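# Fit two printed parts onto jig pins, or press CALL

## Task

This is the final kit of the day. Using the drawing as the guide, seat each of the two loose printed parts on its pin in the jig. If the kit should not be assembled, do not assemble it. Instead, press the blue CALL button from above with a closed gripper, push it fully down, and keep it there for one second, without touching any kit part, the jig or the drawing. If the kit is being assembled, do not touch CALL.

## Robot and tools

Robot: two arms, left_arm and right_arm, each ending in a parallel gripper. Calibrated base poses in the scene frame:
- left_arm at (-0.047, +0.247, +0.039) m, quat_wxyz (+1.000, 0, 0, +0.009).
- right_arm at (+0.004, -0.354, +0.044) m, quat_wxyz (+1.000, 0, 0, -0.014).

Scene frame: the origin is at table-top height, halfway between the arms' nominal bases. +z is up, +x points out over the table, and left_arm sits on the +y side. Arm names do not match left and right in the images. Every reported and commanded hand pose uses this frame. Reported hand poses can be off by a few cm, more at long reach.

Gripper: the fingers point along the gripper's +z axis and close along its y axis. end_effector_position is the spot between the pads, about 1 cm short of the fingertips.

Row format (used by every motion tool): 16 numbers, always for both arms, even if only one moves. The order is left x, y, z, qw, qx, qy, qz, opening, then the same eight for right. x, y, z are an absolute position in metres in the scene frame. The quaternion is an absolute orientation, w first. Together they form a pose, not an offset. Opening runs from -1 (closed) to +1 (fully open, 0.094 m).

execute_actions(actions, cameras): actions is a list of actions. Each action is a list of 1 to 15 rows, and each row is one 1/30 s control step. A short action repeats its final row until 15 steps are filled. Each target must be within 0.6 m of that gripper's position at the start of the action, along every gripper axis. Otherwise the action is rejected for both arms. The first action is checked against the latest reported state, and a malformed action voids the whole call. To hold an orientation, repeat the same quaternion in every row rather than copying the drifted reading. To keep an arm parked, resend its full pose from the result just before it stopped, plus the opening you want. An empty actions list returns the full state with all cameras.

move(target, speed, blend, opening_speed, grip_force, blocking, cameras): drives each gripper in a straight line from its Hand target to the given pose. target is one 16-number row or a list of up to 15 rows, with no 0.6 m limit.
- speed: m/s, 0.002 to 4.3, default 0.25. Rotation is capped at twice that value in rad/s. Give one value, or one per target.
- blend: metres of corner rounding at intermediate targets. The default 0 stops at each one.
- opening_speed: per second on the -1..+1 scale, at least 0.2.
- grip_force: newtons per pad, 10 to 50. Give one value or one per arm. It persists once set, and the scene starts at full force. Lower forces close slowly.
- blocking=false: the call returns after about 0.5 s while motion continues. A new move takes over from the current point.
The whole move is capped at 10 s. Paths do not avoid obstacles or the other arm. Grippers lag and overshoot more at high speed, especially with the arm nearly straight. Do not route a path near an arm's own base, because it can flip the shoulder posture. Changed openings in later targets apply on arrival, after everything comes to rest.

The result adds a move: line with the outcome:
- done: within 10 mm and 2 degrees.
- off_target, moving, held or fault.
- limits=paced: the pose was clipped.
- limits=held: a check blocked steps.
Neither done nor off_target tells you whether contact occurred.

wait(seconds 0 to 10): the arms keep their last command, and a running move continues. stop(): brakes the running move. zoom_image(camera, region [x0, y0, x1, y1] in pixels, at most 504 by 504): enlarges part of the latest image from cam_high, cam_over, cam_left_wrist or cam_right_wrist. finished_scene(scene=1): ends the scene, with no undo.

Controller behaviour: each step, commanded orientation is limited to 40 degrees from the measured one. Position wins if both cannot be reached. One action may fall short. Read Hand target in the result and send the remainder next time. Tool commands shows current gripper commands. To leave a gripper unchanged, resend its current value, since 0 means half open. Friction and gravity can leave a hand a few cm off target in free air.

Result lines:
- end_effector_position and end_effector_quat_wxyz per arm.
- Joint positions: six joints in rad, then the gripper opening in m. Ranges: waist ±2.880, shoulder 0 to 3.142, elbow 0 to 3.019 (straight at 2.964), wrist pitch -1.693 to 1.571, wrist yaw ±1.571, wrist roll ±2.094.
- Joint torques: include the arm's own weight and have per-unit offsets. Positive means toward a larger joint value. Joints 3 and 4 wrap at ±28 N m.
- Joint velocities: may read within noise, or be omitted when all do.
- grip_measured: uses the opening scale. It reads up to 2.5 mm wide when empty. On a hard part it reads up to about 3 mm narrower than the part, more on small or round parts. Squeeze builds about 1 N per 0.001 below first contact, then jumps to the force limit (about 50 to 64 N at full) near 20 N. To release, command well above the reading. Close gently on fragile parts.
- Motor temperatures: a MOTOR HOT line appears at 85 °C. At 100 °C an OVER-TEMPERATURE FAULT drops that arm for 30 to 60 s or more. Holding loads, long reach and pushing into unreachable poses heat motors, even while you think.

Cameras: cam_high, cam_over, cam_left_wrist and cam_right_wrist, all 672x504. Images are returned in that order.

Avoid:
- Any collision or squeeze between the two arms or grippers, including one gripper closing on the other's fingers. The clearance check does not catch this.
- Fast impacts or hard presses on fixed or heavy objects.
- Dropping parts from a height, or releasing a part while it moves.
- Letting anything fall off the table or stay off it.
- Touching CALL unless the kit is not to be assembled. If you do press it, touch nothing in the kit.

Each tool is called as a command line: name --argument value for each argument, lists and objects as JSON in quotes; but a table of rows of numbers goes row by row, as --pt "numbers of a row", without its own name.

## Session

execute_actions --actions '[]'

Scene clock: 0.00 s.
left_arm: end_effector_position=(+0.4311, +0.3705, +0.3585) grip_measured=+1.000 end_effector_quat_wxyz=(+0.565, -0.144, +0.810, +0.060) | right_arm: end_effector_position=(+0.4656, -0.6170, +0.3778) grip_measured=+1.000 end_effector_quat_wxyz=(+0.671, +0.010, +0.722, -0.167)
Joint positions: left_arm=[0.223 1.042 0.821 -0.142 -0.038 -0.085 0.094] | right_arm=[-0.611 1.196 0.755 0.394 -0.383 -0.247 0.094]
Joint velocities: within noise
Joint torques (N m): no reading
Motor temperatures (°C): left_arm=[28 28 27 29 29 26 28] | right_arm=[28 28 30 27 28 28 29]
Heat: left arm: hottest wrist pitch 29 °C; right arm: hottest elbow 30 °C.
Hand target: left_arm +0.4357, +0.3717, +0.3730; +0.575, -0.143, +0.803, +0.060 | right_arm +0.4690, -0.6195, +0.3999; +0.684, +0.004, +0.709, -0.176
Tool commands: left_gripper/opening=+1.0 right_gripper/opening=+1.0

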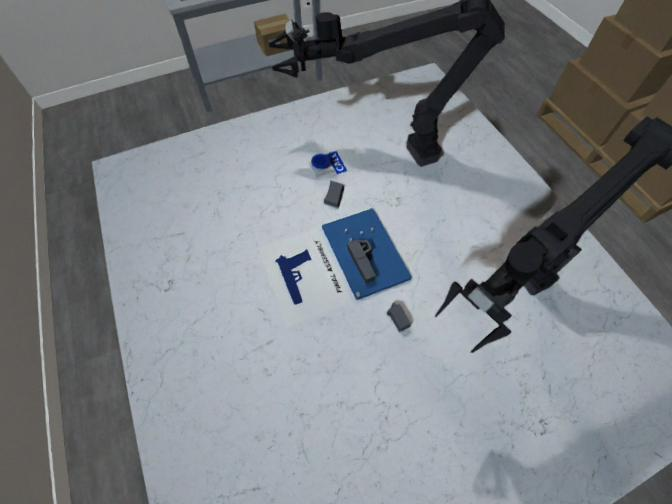

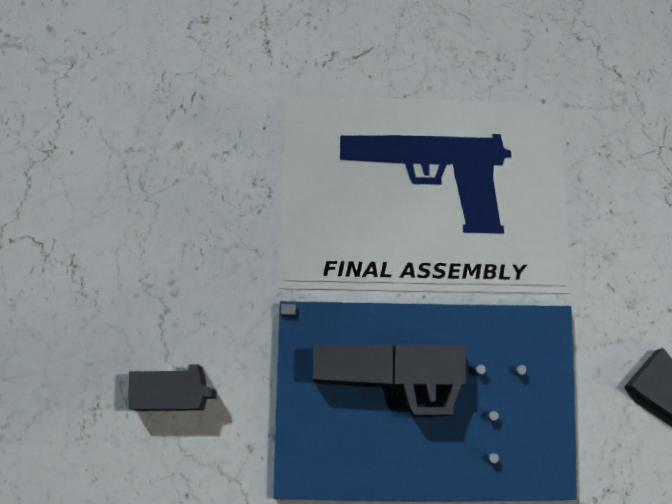

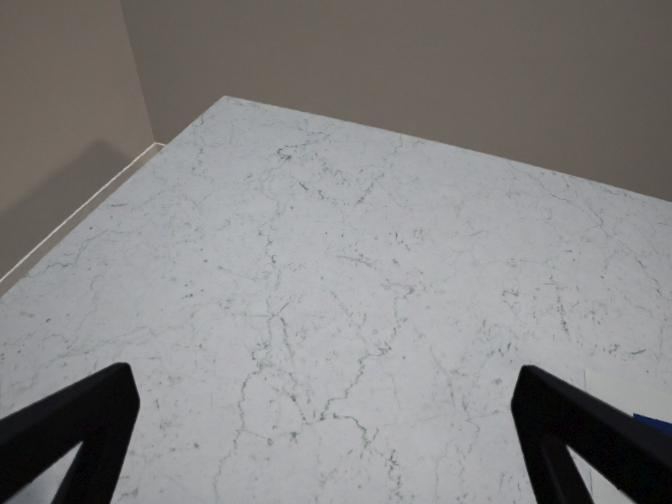

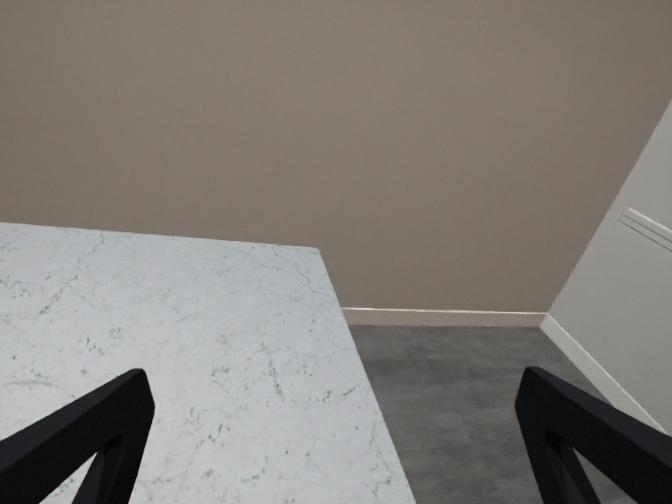

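zoom_image --camera "cam_over" --region '[270, 90, 590, 300]'

zoom_image --camera "cam_over" --region '[260, 290, 590, 504]'

zoom_image --camera "cam_high" --region '[260, 130, 430, 340]'

Scaled by 1.575 from the camera's 672x504 image, which has a finer 960x720 frame.

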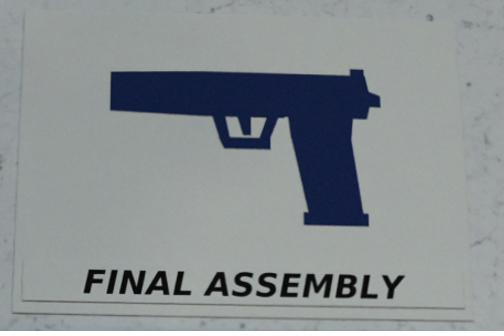

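Scaled by 1.527 from the camera's 672x504 image, which has a finer 960x720 frame.

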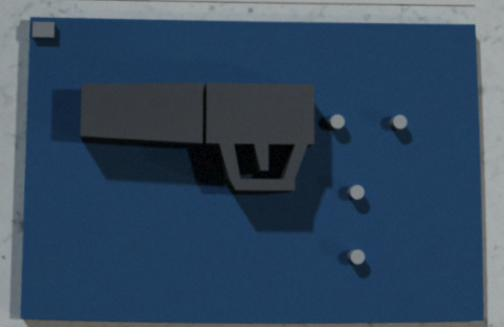

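Scaled by 2.400 from the camera's 672x504 image, which has a finer 960x720 frame.

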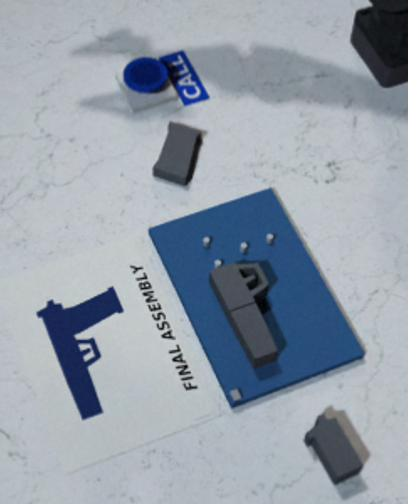

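move --target '[0.4311, 0.3705, 0.3585, 0.565, -0.144, 0.810, 0.060, 1, 0.27, -0.40, 0.27, 0, 0, 1, 0, -1]' --speed 0.5 --cameras '["cam_right_wrist", "cam_high"]'

Scene clock: 55.07 s.
left_arm: end_effector_position=(+0.4311, +0.3705, +0.3585) grip_measured=+1.000 end_effector_quat_wxyz=(+0.565, -0.144, +0.810, +0.060) | right_arm: end_effector_position=(+0.2567, -0.4004, +0.2519) grip_measured=-0.986 end_effector_quat_wxyz=(-0.015, -0.004, +1.000, +0.002)
Joint positions: left_arm=[0.223 1.042 0.821 -0.142 -0.038 -0.085 0.094] | right_arm=[-0.151 1.027 0.938 -1.512 0.001 -0.187 0.001]
Joint torques (N m): left_arm=[0.26 -6.89 9.43 2.54 -0.03 0.02] | right_arm=[1.44 -1.44 13.14 -0.18 -0.24 -0.02]
Motor temperatures (°C): left_arm=[28 29 38 29 29 26 28] | right_arm=[28 29 40 28 28 28 29]
Heat: left arm: hottest elbow 38 °C; right arm: hottest elbow 40 °C.
Hand target: left_arm +0.4311, +0.3706, +0.3585; +0.565, -0.144, +0.810, +0.060 | right_arm +0.2694, -0.4000, +0.2697; +0.000, +0.000, +1.000, +0.000
Off the commanded pose: left_arm 0.000 m, 0 deg | right_arm 0.022 m, 2 deg.
move: off_target (right_arm)
Images, in order (width x height): cam_high 672x504, cam_right_wrist 672x504.

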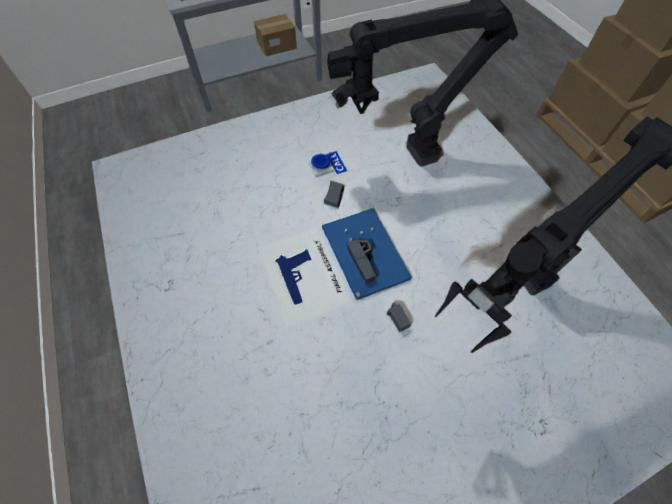

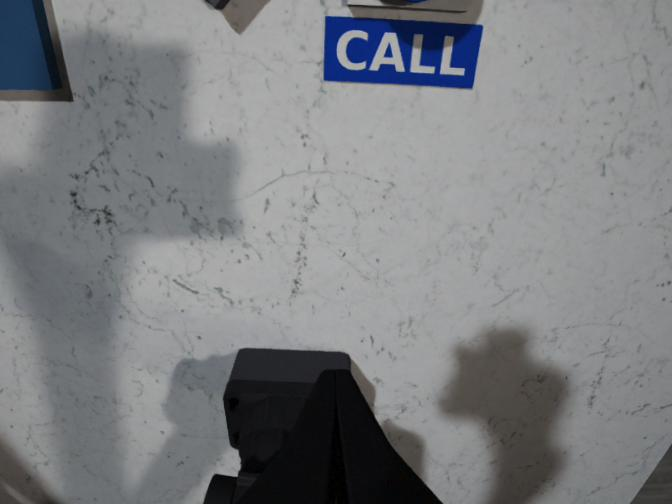

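move --target '[0.4311, 0.3705, 0.3585, 0.565, -0.144, 0.810, 0.060, 1, 0.38, -0.46, 0.27, 0, 0, 1, 0, -1]' --speed 0.4 --cameras '["cam_right_wrist", "cam_high"]'

Scene clock: 65.27 s.
left_arm: end_effector_position=(+0.4311, +0.3705, +0.3585) grip_measured=+1.000 end_effector_quat_wxyz=(+0.565, -0.144, +0.810, +0.060) | right_arm: end_effector_position=(+0.3636, -0.4538, +0.2536) grip_measured=-0.986 end_effector_quat_wxyz=(-0.022, +0.006, +1.000, +0.004)
Joint positions: left_arm=[0.223 1.042 0.821 -0.142 -0.038 -0.085 0.094] | right_arm=[-0.24 1.354 1.202 -1.464 0.003 -0.257 0.001]
Joint torques (N m): left_arm=[0.09 -6.95 9.47 2.54 -0.02 0.05] | right_arm=[0.21 -5.89 12.93 0.4 -0.28 -0.32]
Heat: left arm: hottest elbow 38 °C; right arm: hottest elbow 42 °C.
Hand target: left_arm +0.4311, +0.3706, +0.3585; +0.565, -0.144, +0.810, +0.060 | right_arm +0.3791, -0.4597, +0.2700; +0.000, +0.000, +1.000, +0.000
Off the commanded pose: left_arm 0.000 m, 0 deg | right_arm 0.024 m, 3 deg.
move: off_target (right_arm)
Images, in order (width x height): cam_high 672x504, cam_right_wrist 672x504.

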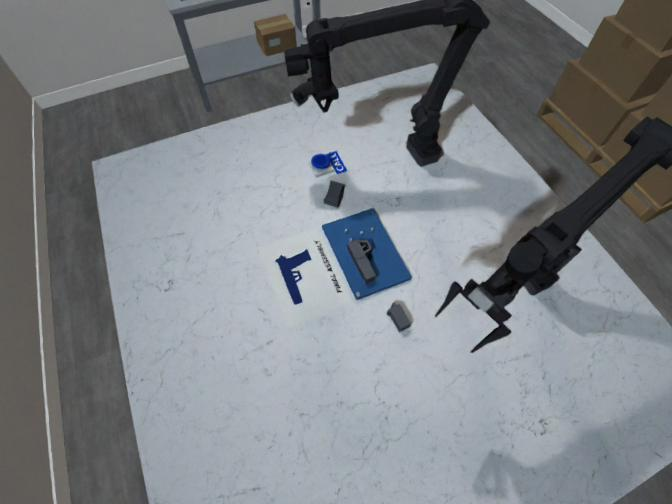

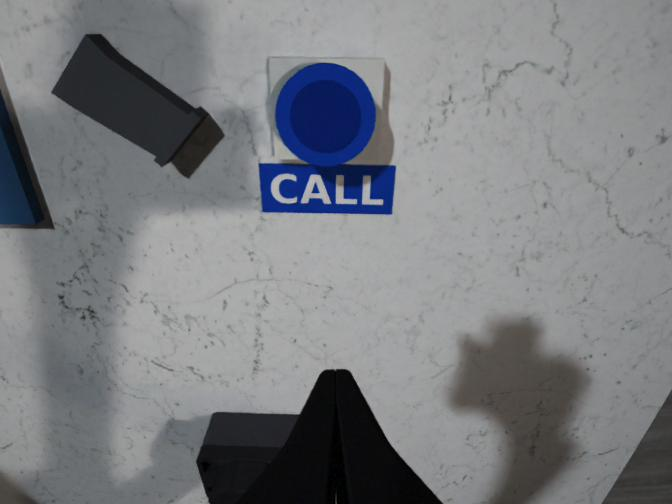

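move --target '[0.4311, 0.3705, 0.3585, 0.565, -0.144, 0.810, 0.060, 1, 0.445, -0.451, 0.20, 0, 0, 1, 0, -1]' --speed 0.4 --cameras '["cam_right_wrist", "cam_high"]'

Scene clock: 90.03 s.
left_arm: end_effector_position=(+0.4311, +0.3705, +0.3585) grip_measured=+1.000 end_effector_quat_wxyz=(+0.565, -0.144, +0.810, +0.060) | right_arm: end_effector_position=(+0.4237, -0.4480, +0.1831) grip_measured=-0.986 end_effector_quat_wxyz=(-0.030, -0.006, +1.000, +0.007)
Joint positions: left_arm=[0.223 1.042 0.821 -0.142 -0.038 -0.085 0.094] | right_arm=[-0.191 1.555 1.225 -1.302 0 -0.232 0.001]
Joint torques (N m): left_arm=[0.15 -6.77 9.44 2.55 -0.06 0.04] | right_arm=[1.08 -8.88 12.14 0.85 -0.2 0.02]
Heat: left arm: hottest elbow 38 °C; right arm: hottest elbow 42 °C.
Hand target: left_arm +0.4311, +0.3706, +0.3585; +0.565, -0.144, +0.810, +0.060 | right_arm +0.4439, -0.4507, +0.2006; +0.000, +0.000, +1.000, +0.000
Off the commanded pose: left_arm 0.000 m, 0 deg | right_arm 0.027 m, 4 deg.
move: off_target (right_arm)
Images, in order (width x height): cam_high 672x504, cam_right_wrist 672x504.

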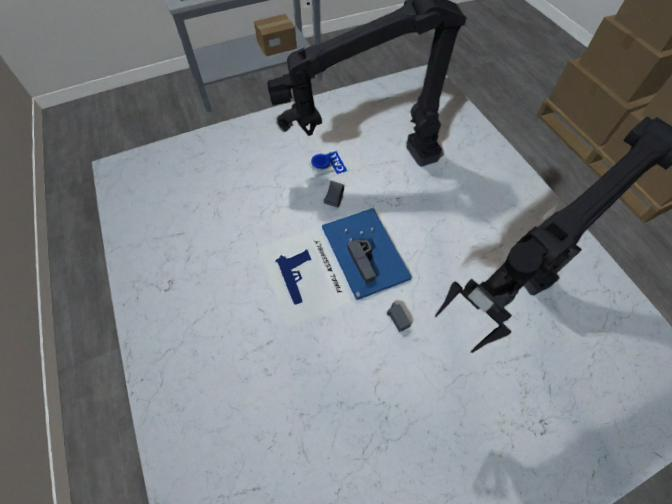

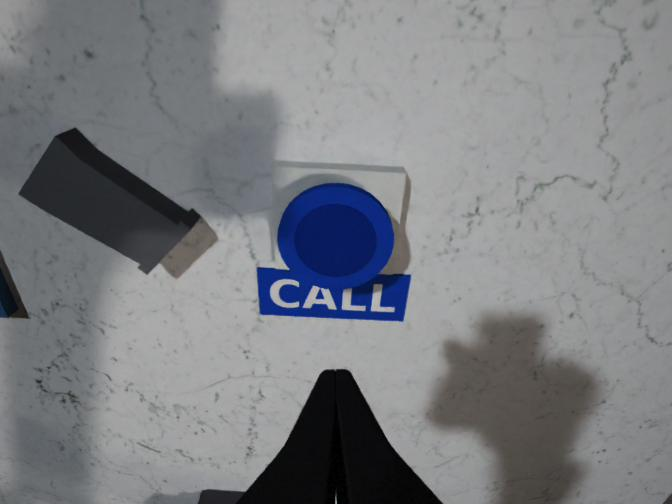

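move --target '[0.4311, 0.3705, 0.3585, 0.565, -0.144, 0.810, 0.060, 1, 0.436, -0.450, 0.122, 0.03, 0, 0.99955, 0, -1]' --speed 0.25 --cameras '["cam_right_wrist", "cam_high"]'

Scene clock: 120.40 s.
left_arm: end_effector_position=(+0.4311, +0.3705, +0.3585) grip_measured=+1.000 end_effector_quat_wxyz=(+0.565, -0.144, +0.810, +0.060) | right_arm: end_effector_position=(+0.4303, -0.4475, +0.1235) grip_measured=-0.986 end_effector_quat_wxyz=(+0.024, -0.006, +1.000, +0.000)
Joint positions: left_arm=[0.223 1.042 0.821 -0.142 -0.038 -0.085 0.094] | right_arm=[-0.191 1.569 1.071 -1.027 -0.011 -0.232 0.001]
Joint torques (N m): left_arm=[0.44 -6.65 9.43 2.55 -0.01 0.05] | right_arm=[0.38 -7.94 8.35 1.25 -0.28 -0.07]
Heat: left arm: hottest elbow 38 °C; right arm: hottest elbow 42 °C.
Hand target: left_arm +0.4311, +0.3706, +0.3585; +0.565, -0.144, +0.810, +0.060 | right_arm +0.4360, -0.4500, +0.1222; +0.030, +0.000, +1.000, +0.000
Off the commanded pose: left_arm 0.000 m, 0 deg | right_arm 0.006 m, 1 deg.
move: done
Images, in order (width x height): cam_high 672x504, cam_right_wrist 672x504.

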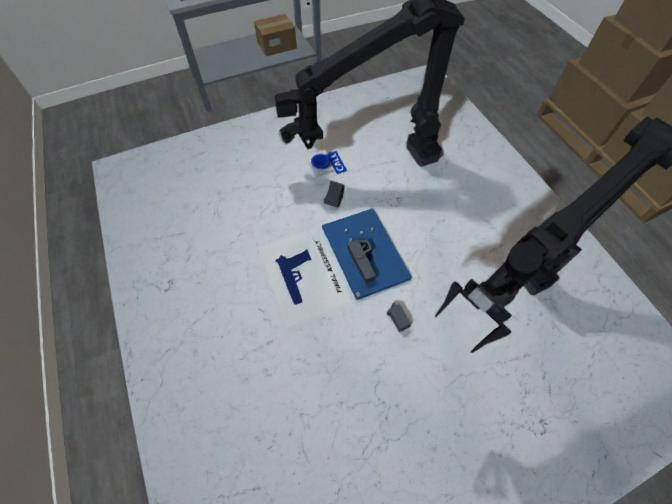

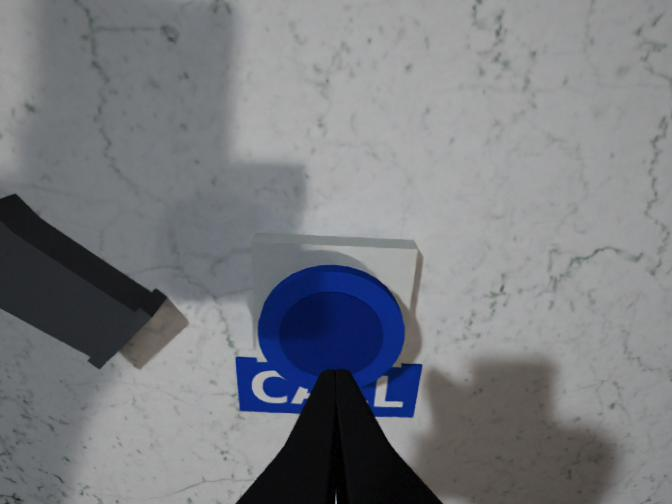

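move --target '[0.4311, 0.3705, 0.3585, 0.565, -0.144, 0.810, 0.060, 1, 0.415, -0.447, 0.082, 0.03, 0, 0.99955, 0, -1]' --speed 0.1 --cameras '["cam_right_wrist", "cam_high"]'

Scene clock: 135.00 s.
left_arm: end_effector_position=(+0.4311, +0.3705, +0.3585) grip_measured=+1.000 end_effector_quat_wxyz=(+0.565, -0.144, +0.810, +0.060) | right_arm: end_effector_position=(+0.4108, -0.4431, +0.0854) grip_measured=-0.986 end_effector_quat_wxyz=(+0.026, -0.006, +1.000, +0.000)
Joint positions: left_arm=[0.223 1.042 0.821 -0.142 -0.038 -0.085 0.094] | right_arm=[-0.191 1.575 0.961 -0.905 -0.011 -0.232 0.001]
Joint torques (N m): left_arm=[0.03 -6.59 9.46 2.43 -0.03 0.03] | right_arm=[-0.03 -7.24 7.62 1.22 -0.28 -0.11]
Heat: left arm: hottest elbow 38 °C; right arm: hottest elbow 43 °C.
Hand target: left_arm +0.4311, +0.3706, +0.3585; +0.565, -0.144, +0.810, +0.060 | right_arm +0.4149, -0.4470, +0.0821; +0.030, +0.000, +1.000, +0.000
Off the commanded pose: left_arm 0.000 m, 0 deg | right_arm 0.007 m, 1 deg.
move: done
Images, in order (width x height): cam_high 672x504, cam_right_wrist 672x504.

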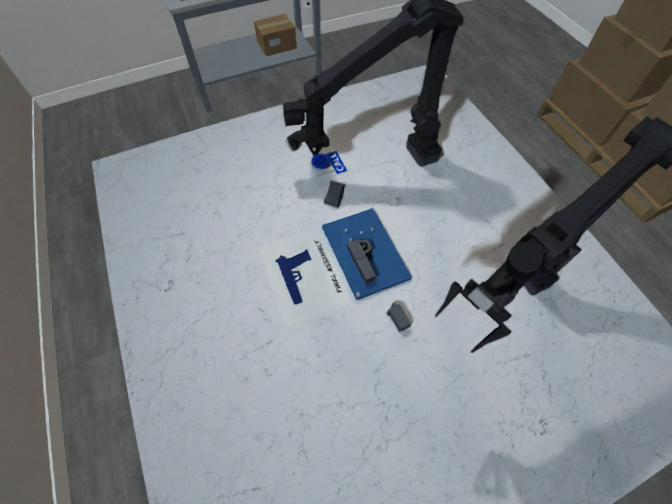

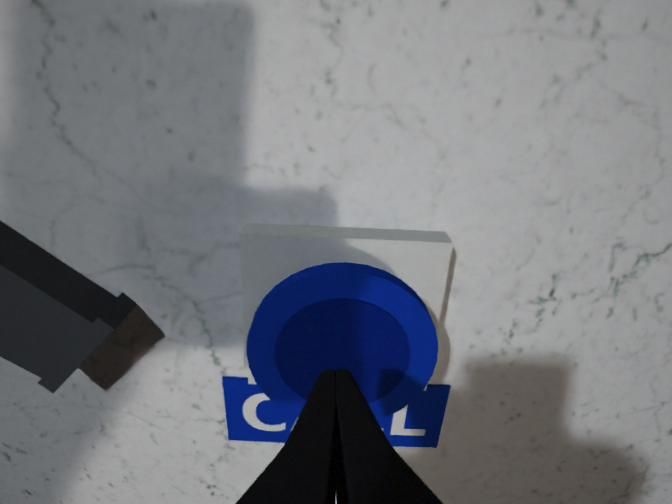

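move --pt "0.4311 0.3705 0.3585 0.565 -0.144 0.810 0.060 1 0.406 -0.449 0.070 0.03 0 0.99955 0 -1" --pt "0.4311 0.3705 0.3585 0.565 -0.144 0.810 0.060 1 0.406 -0.449 0.050 0.03 0 0.99955 0 -1" --speed '[0.06, 0.025]' --blend 0.003 --cameras '["cam_right_wrist", "cam_high"]'

Scene clock: 149.90 s.
left_arm: end_effector_position=(+0.4311, +0.3705, +0.3585) grip_measured=+1.000 end_effector_quat_wxyz=(+0.565, -0.144, +0.810, +0.060) | right_arm: end_effector_position=(+0.4029, -0.4450, +0.0543) grip_measured=-0.986 end_effector_quat_wxyz=(+0.027, -0.002, +1.000, +0.000)
Joint positions: left_arm=[0.223 1.042 0.821 -0.142 -0.038 -0.085 0.094] | right_arm=[-0.2 1.612 0.905 -0.809 -0.012 -0.232 0.001]
Joint torques (N m): left_arm=[0.5 -6.89 9.44 2.63 -0.01 0.02] | right_arm=[-0.15 -7 6.99 1.32 -0.29 -0.21]
Heat: left arm: hottest elbow 38 °C; right arm: hottest elbow 41 °C.
Hand target: left_arm +0.4311, +0.3706, +0.3585; +0.565, -0.144, +0.810, +0.060 | right_arm +0.4058, -0.4490, +0.0500; +0.030, +0.000, +1.000, +0.000
Off the commanded pose: left_arm 0.000 m, 0 deg | right_arm 0.007 m, 0 deg.
move: done
Images, in order (width x height): cam_high 672x504, cam_right_wrist 672x504.

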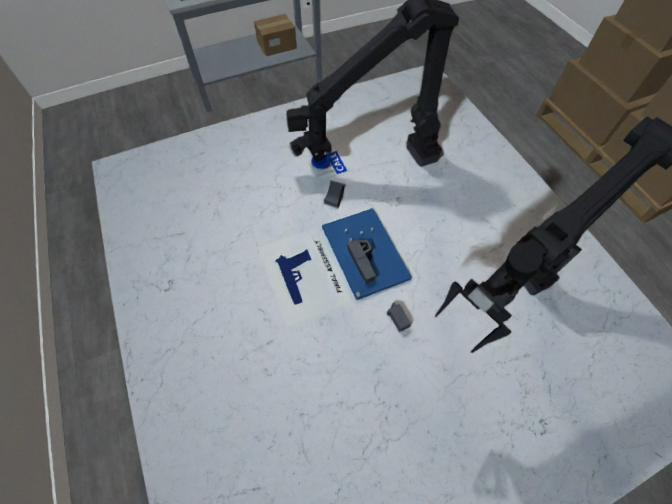

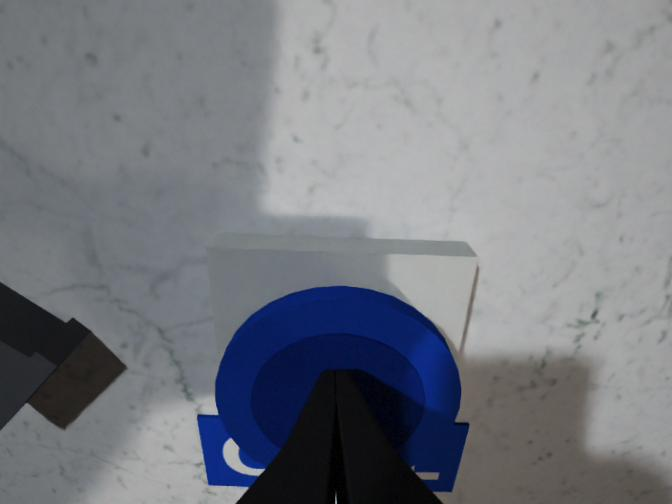

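move --target '[0.4311, 0.3705, 0.3585, 0.565, -0.144, 0.810, 0.060, 1, 0.401, -0.449, 0.036, 0.03, 0, 0.99955, 0, -1]' --speed 0.025 --cameras '["cam_right_wrist"]'

Scene clock: 160.00 s.
left_arm: end_effector_position=(+0.4311, +0.3705, +0.3585) grip_measured=+1.000 end_effector_quat_wxyz=(+0.565, -0.144, +0.810, +0.060) | right_arm: end_effector_position=(+0.4006, -0.4447, +0.0456) grip_measured=-0.986 end_effector_quat_wxyz=(+0.031, -0.002, +1.000, -0.001)
Joint positions: left_arm=[0.223 1.042 0.821 -0.142 -0.038 -0.085 0.094] | right_arm=[-0.201 1.62 0.884 -0.773 -0.013 -0.232 0.001]
Joint torques (N m): left_arm=[0.5 -6.77 9.37 2.51 -0.06 0.05] | right_arm=[-0.44 -6.42 6.32 1.62 -0.24 -0.24]
Heat: left arm: hottest elbow 38 °C; right arm: hottest elbow 40 °C.
Hand target: left_arm +0.4311, +0.3706, +0.3585; +0.565, -0.144, +0.810, +0.060 | right_arm +0.4007, -0.4489, +0.0362; +0.030, +0.000, +1.000, +0.000
Off the commanded pose: left_arm 0.000 m, 0 deg | right_arm 0.011 m, 0 deg.
move: off_target (right_arm)
Images, in order (width x height): cam_right_wrist 672x504.

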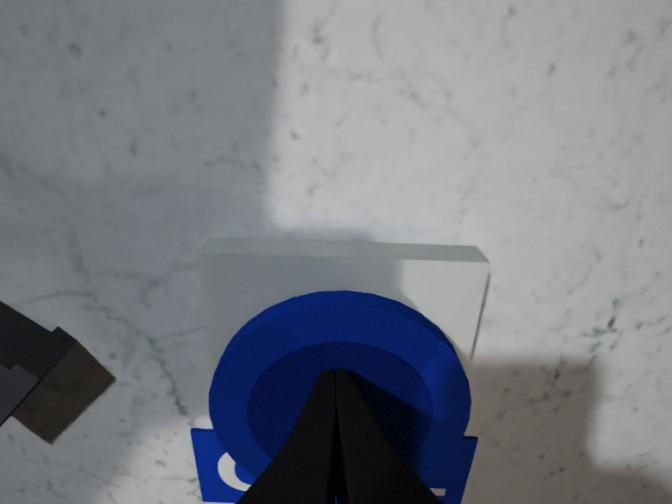

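move --target '[0.4311, 0.3705, 0.3585, 0.565, -0.144, 0.810, 0.060, 1, 0.396, -0.449, 0.022, 0.03, 0, 0.99955, 0, -1]' --speed 0.025 --cameras '["cam_right_wrist"]'

Scene clock: 168.20 s.
left_arm: end_effector_position=(+0.4311, +0.3705, +0.3585) grip_measured=+1.000 end_effector_quat_wxyz=(+0.565, -0.144, +0.810, +0.060) | right_arm: end_effector_position=(+0.3998, -0.4451, +0.0419) grip_measured=-0.986 end_effector_quat_wxyz=(+0.037, -0.001, +0.999, -0.002)
Joint positions: left_arm=[0.223 1.042 0.821 -0.142 -0.038 -0.085 0.094] | right_arm=[-0.203 1.62 0.87 -0.747 -0.014 -0.232 0.001]
Joint torques (N m): left_arm=[0.21 -6.89 9.33 2.51 -0.02 0.05] | right_arm=[-0.38 -5.13 5.26 2.4 -0.19 -0.27]
Heat: left arm: hottest elbow 38 °C; right arm: hottest elbow 40 °C.
Hand target: left_arm +0.4311, +0.3706, +0.3585; +0.565, -0.144, +0.810, +0.060 | right_arm +0.3950, -0.4486, +0.0229; +0.030, +0.000, +1.000, +0.000
Off the commanded pose: left_arm 0.000 m, 0 deg | right_arm 0.021 m, 1 deg.
move: off_target (right_arm)
Images, in order (width x height): cam_right_wrist 672x504.

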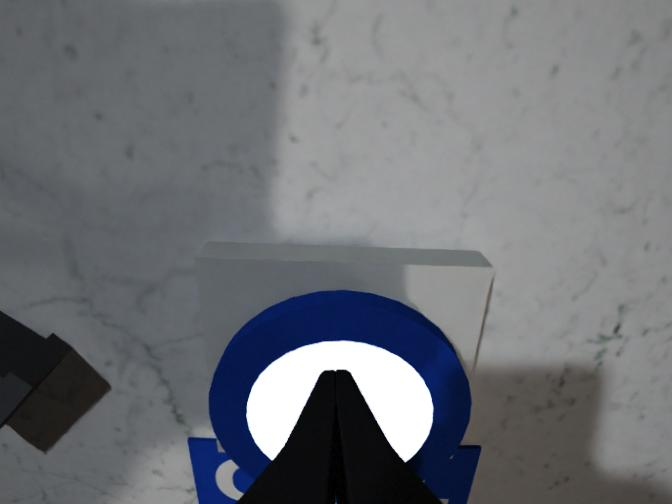

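wait --seconds 0.5 --cameras '["cam_right_wrist"]'

move --target '[0.4311, 0.3705, 0.3585, 0.565, -0.144, 0.810, 0.060, 1, 0.401, -0.449, 0.13, 0.03, 0, 0.99955, 0, -1]' --speed 0.1 --cameras '["cam_right_wrist", "cam_high"]'

Scene clock: 172.93 s.
left_arm: end_effector_position=(+0.4311, +0.3705, +0.3585) grip_measured=+1.000 end_effector_quat_wxyz=(+0.565, -0.144, +0.810, +0.060) | right_arm: end_effector_position=(+0.3998, -0.4451, +0.0419) grip_measured=-0.986 end_effector_quat_wxyz=(+0.037, -0.001, +0.999, -0.002)
Joint positions: left_arm=[0.223 1.042 0.821 -0.142 -0.038 -0.085 0.094] | right_arm=[-0.203 1.62 0.87 -0.747 -0.014 -0.232 0.001]
Joint torques (N m): left_arm=[0.21 -6.77 9.43 2.44 -0.03 0.03] | right_arm=[-0.32 -5.07 5.24 2.4 -0.19 -0.27]
Heat: left arm: hottest elbow 38 °C; right arm: hottest elbow 39 °C.
Hand target: left_arm +0.4311, +0.3706, +0.3585; +0.565, -0.144, +0.810, +0.060 | right_arm +0.3950, -0.4486, +0.0229; +0.030, +0.000, +1.000, +0.000
Tool commands: left_gripper/opening=+1.0 right_gripper/opening=-1.0
Off the commanded pose: left_arm 0.000 m, 0 deg | right_arm 0.021 m, 1 deg.
wait: 0.50 s; at rest from the start
Images, in order (width x height): cam_right_wrist 672x504.

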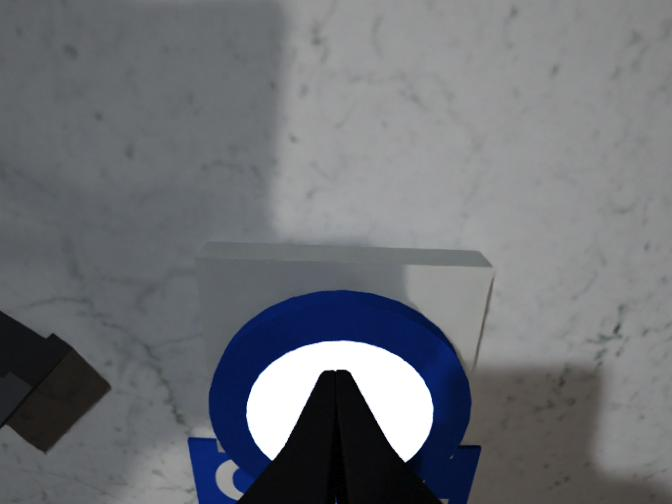

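Scene clock: 174.63 s.
left_arm: end_effector_position=(+0.4311, +0.3705, +0.3585) grip_measured=+1.000 end_effector_quat_wxyz=(+0.565, -0.144, +0.810, +0.060) | right_arm: end_effector_position=(+0.3835, -0.4414, +0.1075) grip_measured=-0.986 end_effector_quat_wxyz=(+0.004, +0.000, +1.000, +0.006)
Joint positions: left_arm=[0.223 1.042 0.821 -0.142 -0.038 -0.085 0.094] | right_arm=[-0.203 1.502 0.946 -1.009 -0.014 -0.232 0.001]
Joint torques (N m): left_arm=[0.32 -6.65 9.43 2.55 -0.05 0.03] | right_arm=[-0.03 -8.76 11.18 -0.09 -0.16 -0.24]
Heat: left arm: hottest elbow 38 °C; right arm: hottest elbow 39 °C.
Hand target: left_arm +0.4311, +0.3706, +0.3585; +0.565, -0.144, +0.810, +0.060 | right_arm +0.4001, -0.4487, +0.1300; +0.030, +0.000, +1.000, +0.000
Off the commanded pose: left_arm 0.000 m, 0 deg | right_arm 0.030 m, 3 deg.
move: off_target (right_arm)
Images, in order (width x height): cam_high 672x504, cam_right_wrist 672x504.

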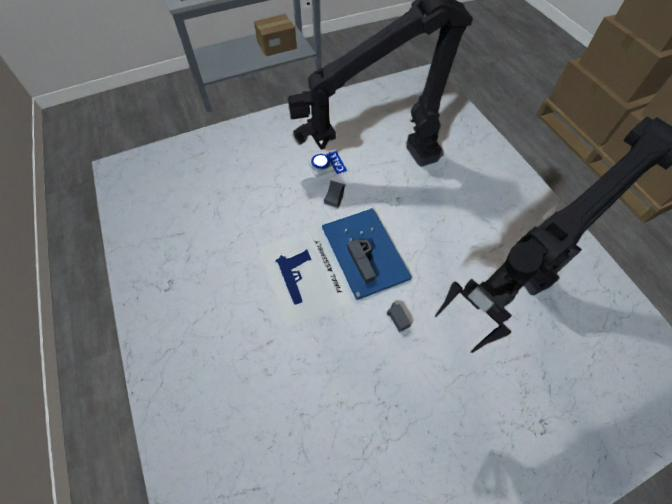

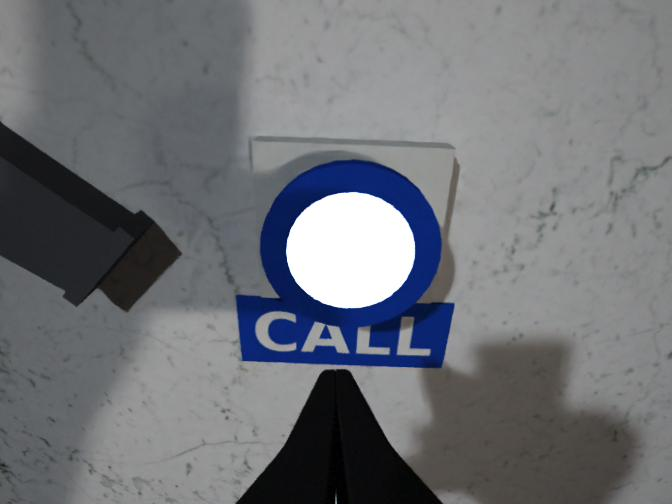

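The light stays on after release, so the call has registered.

finished_scene

The scene is finished: the task was done.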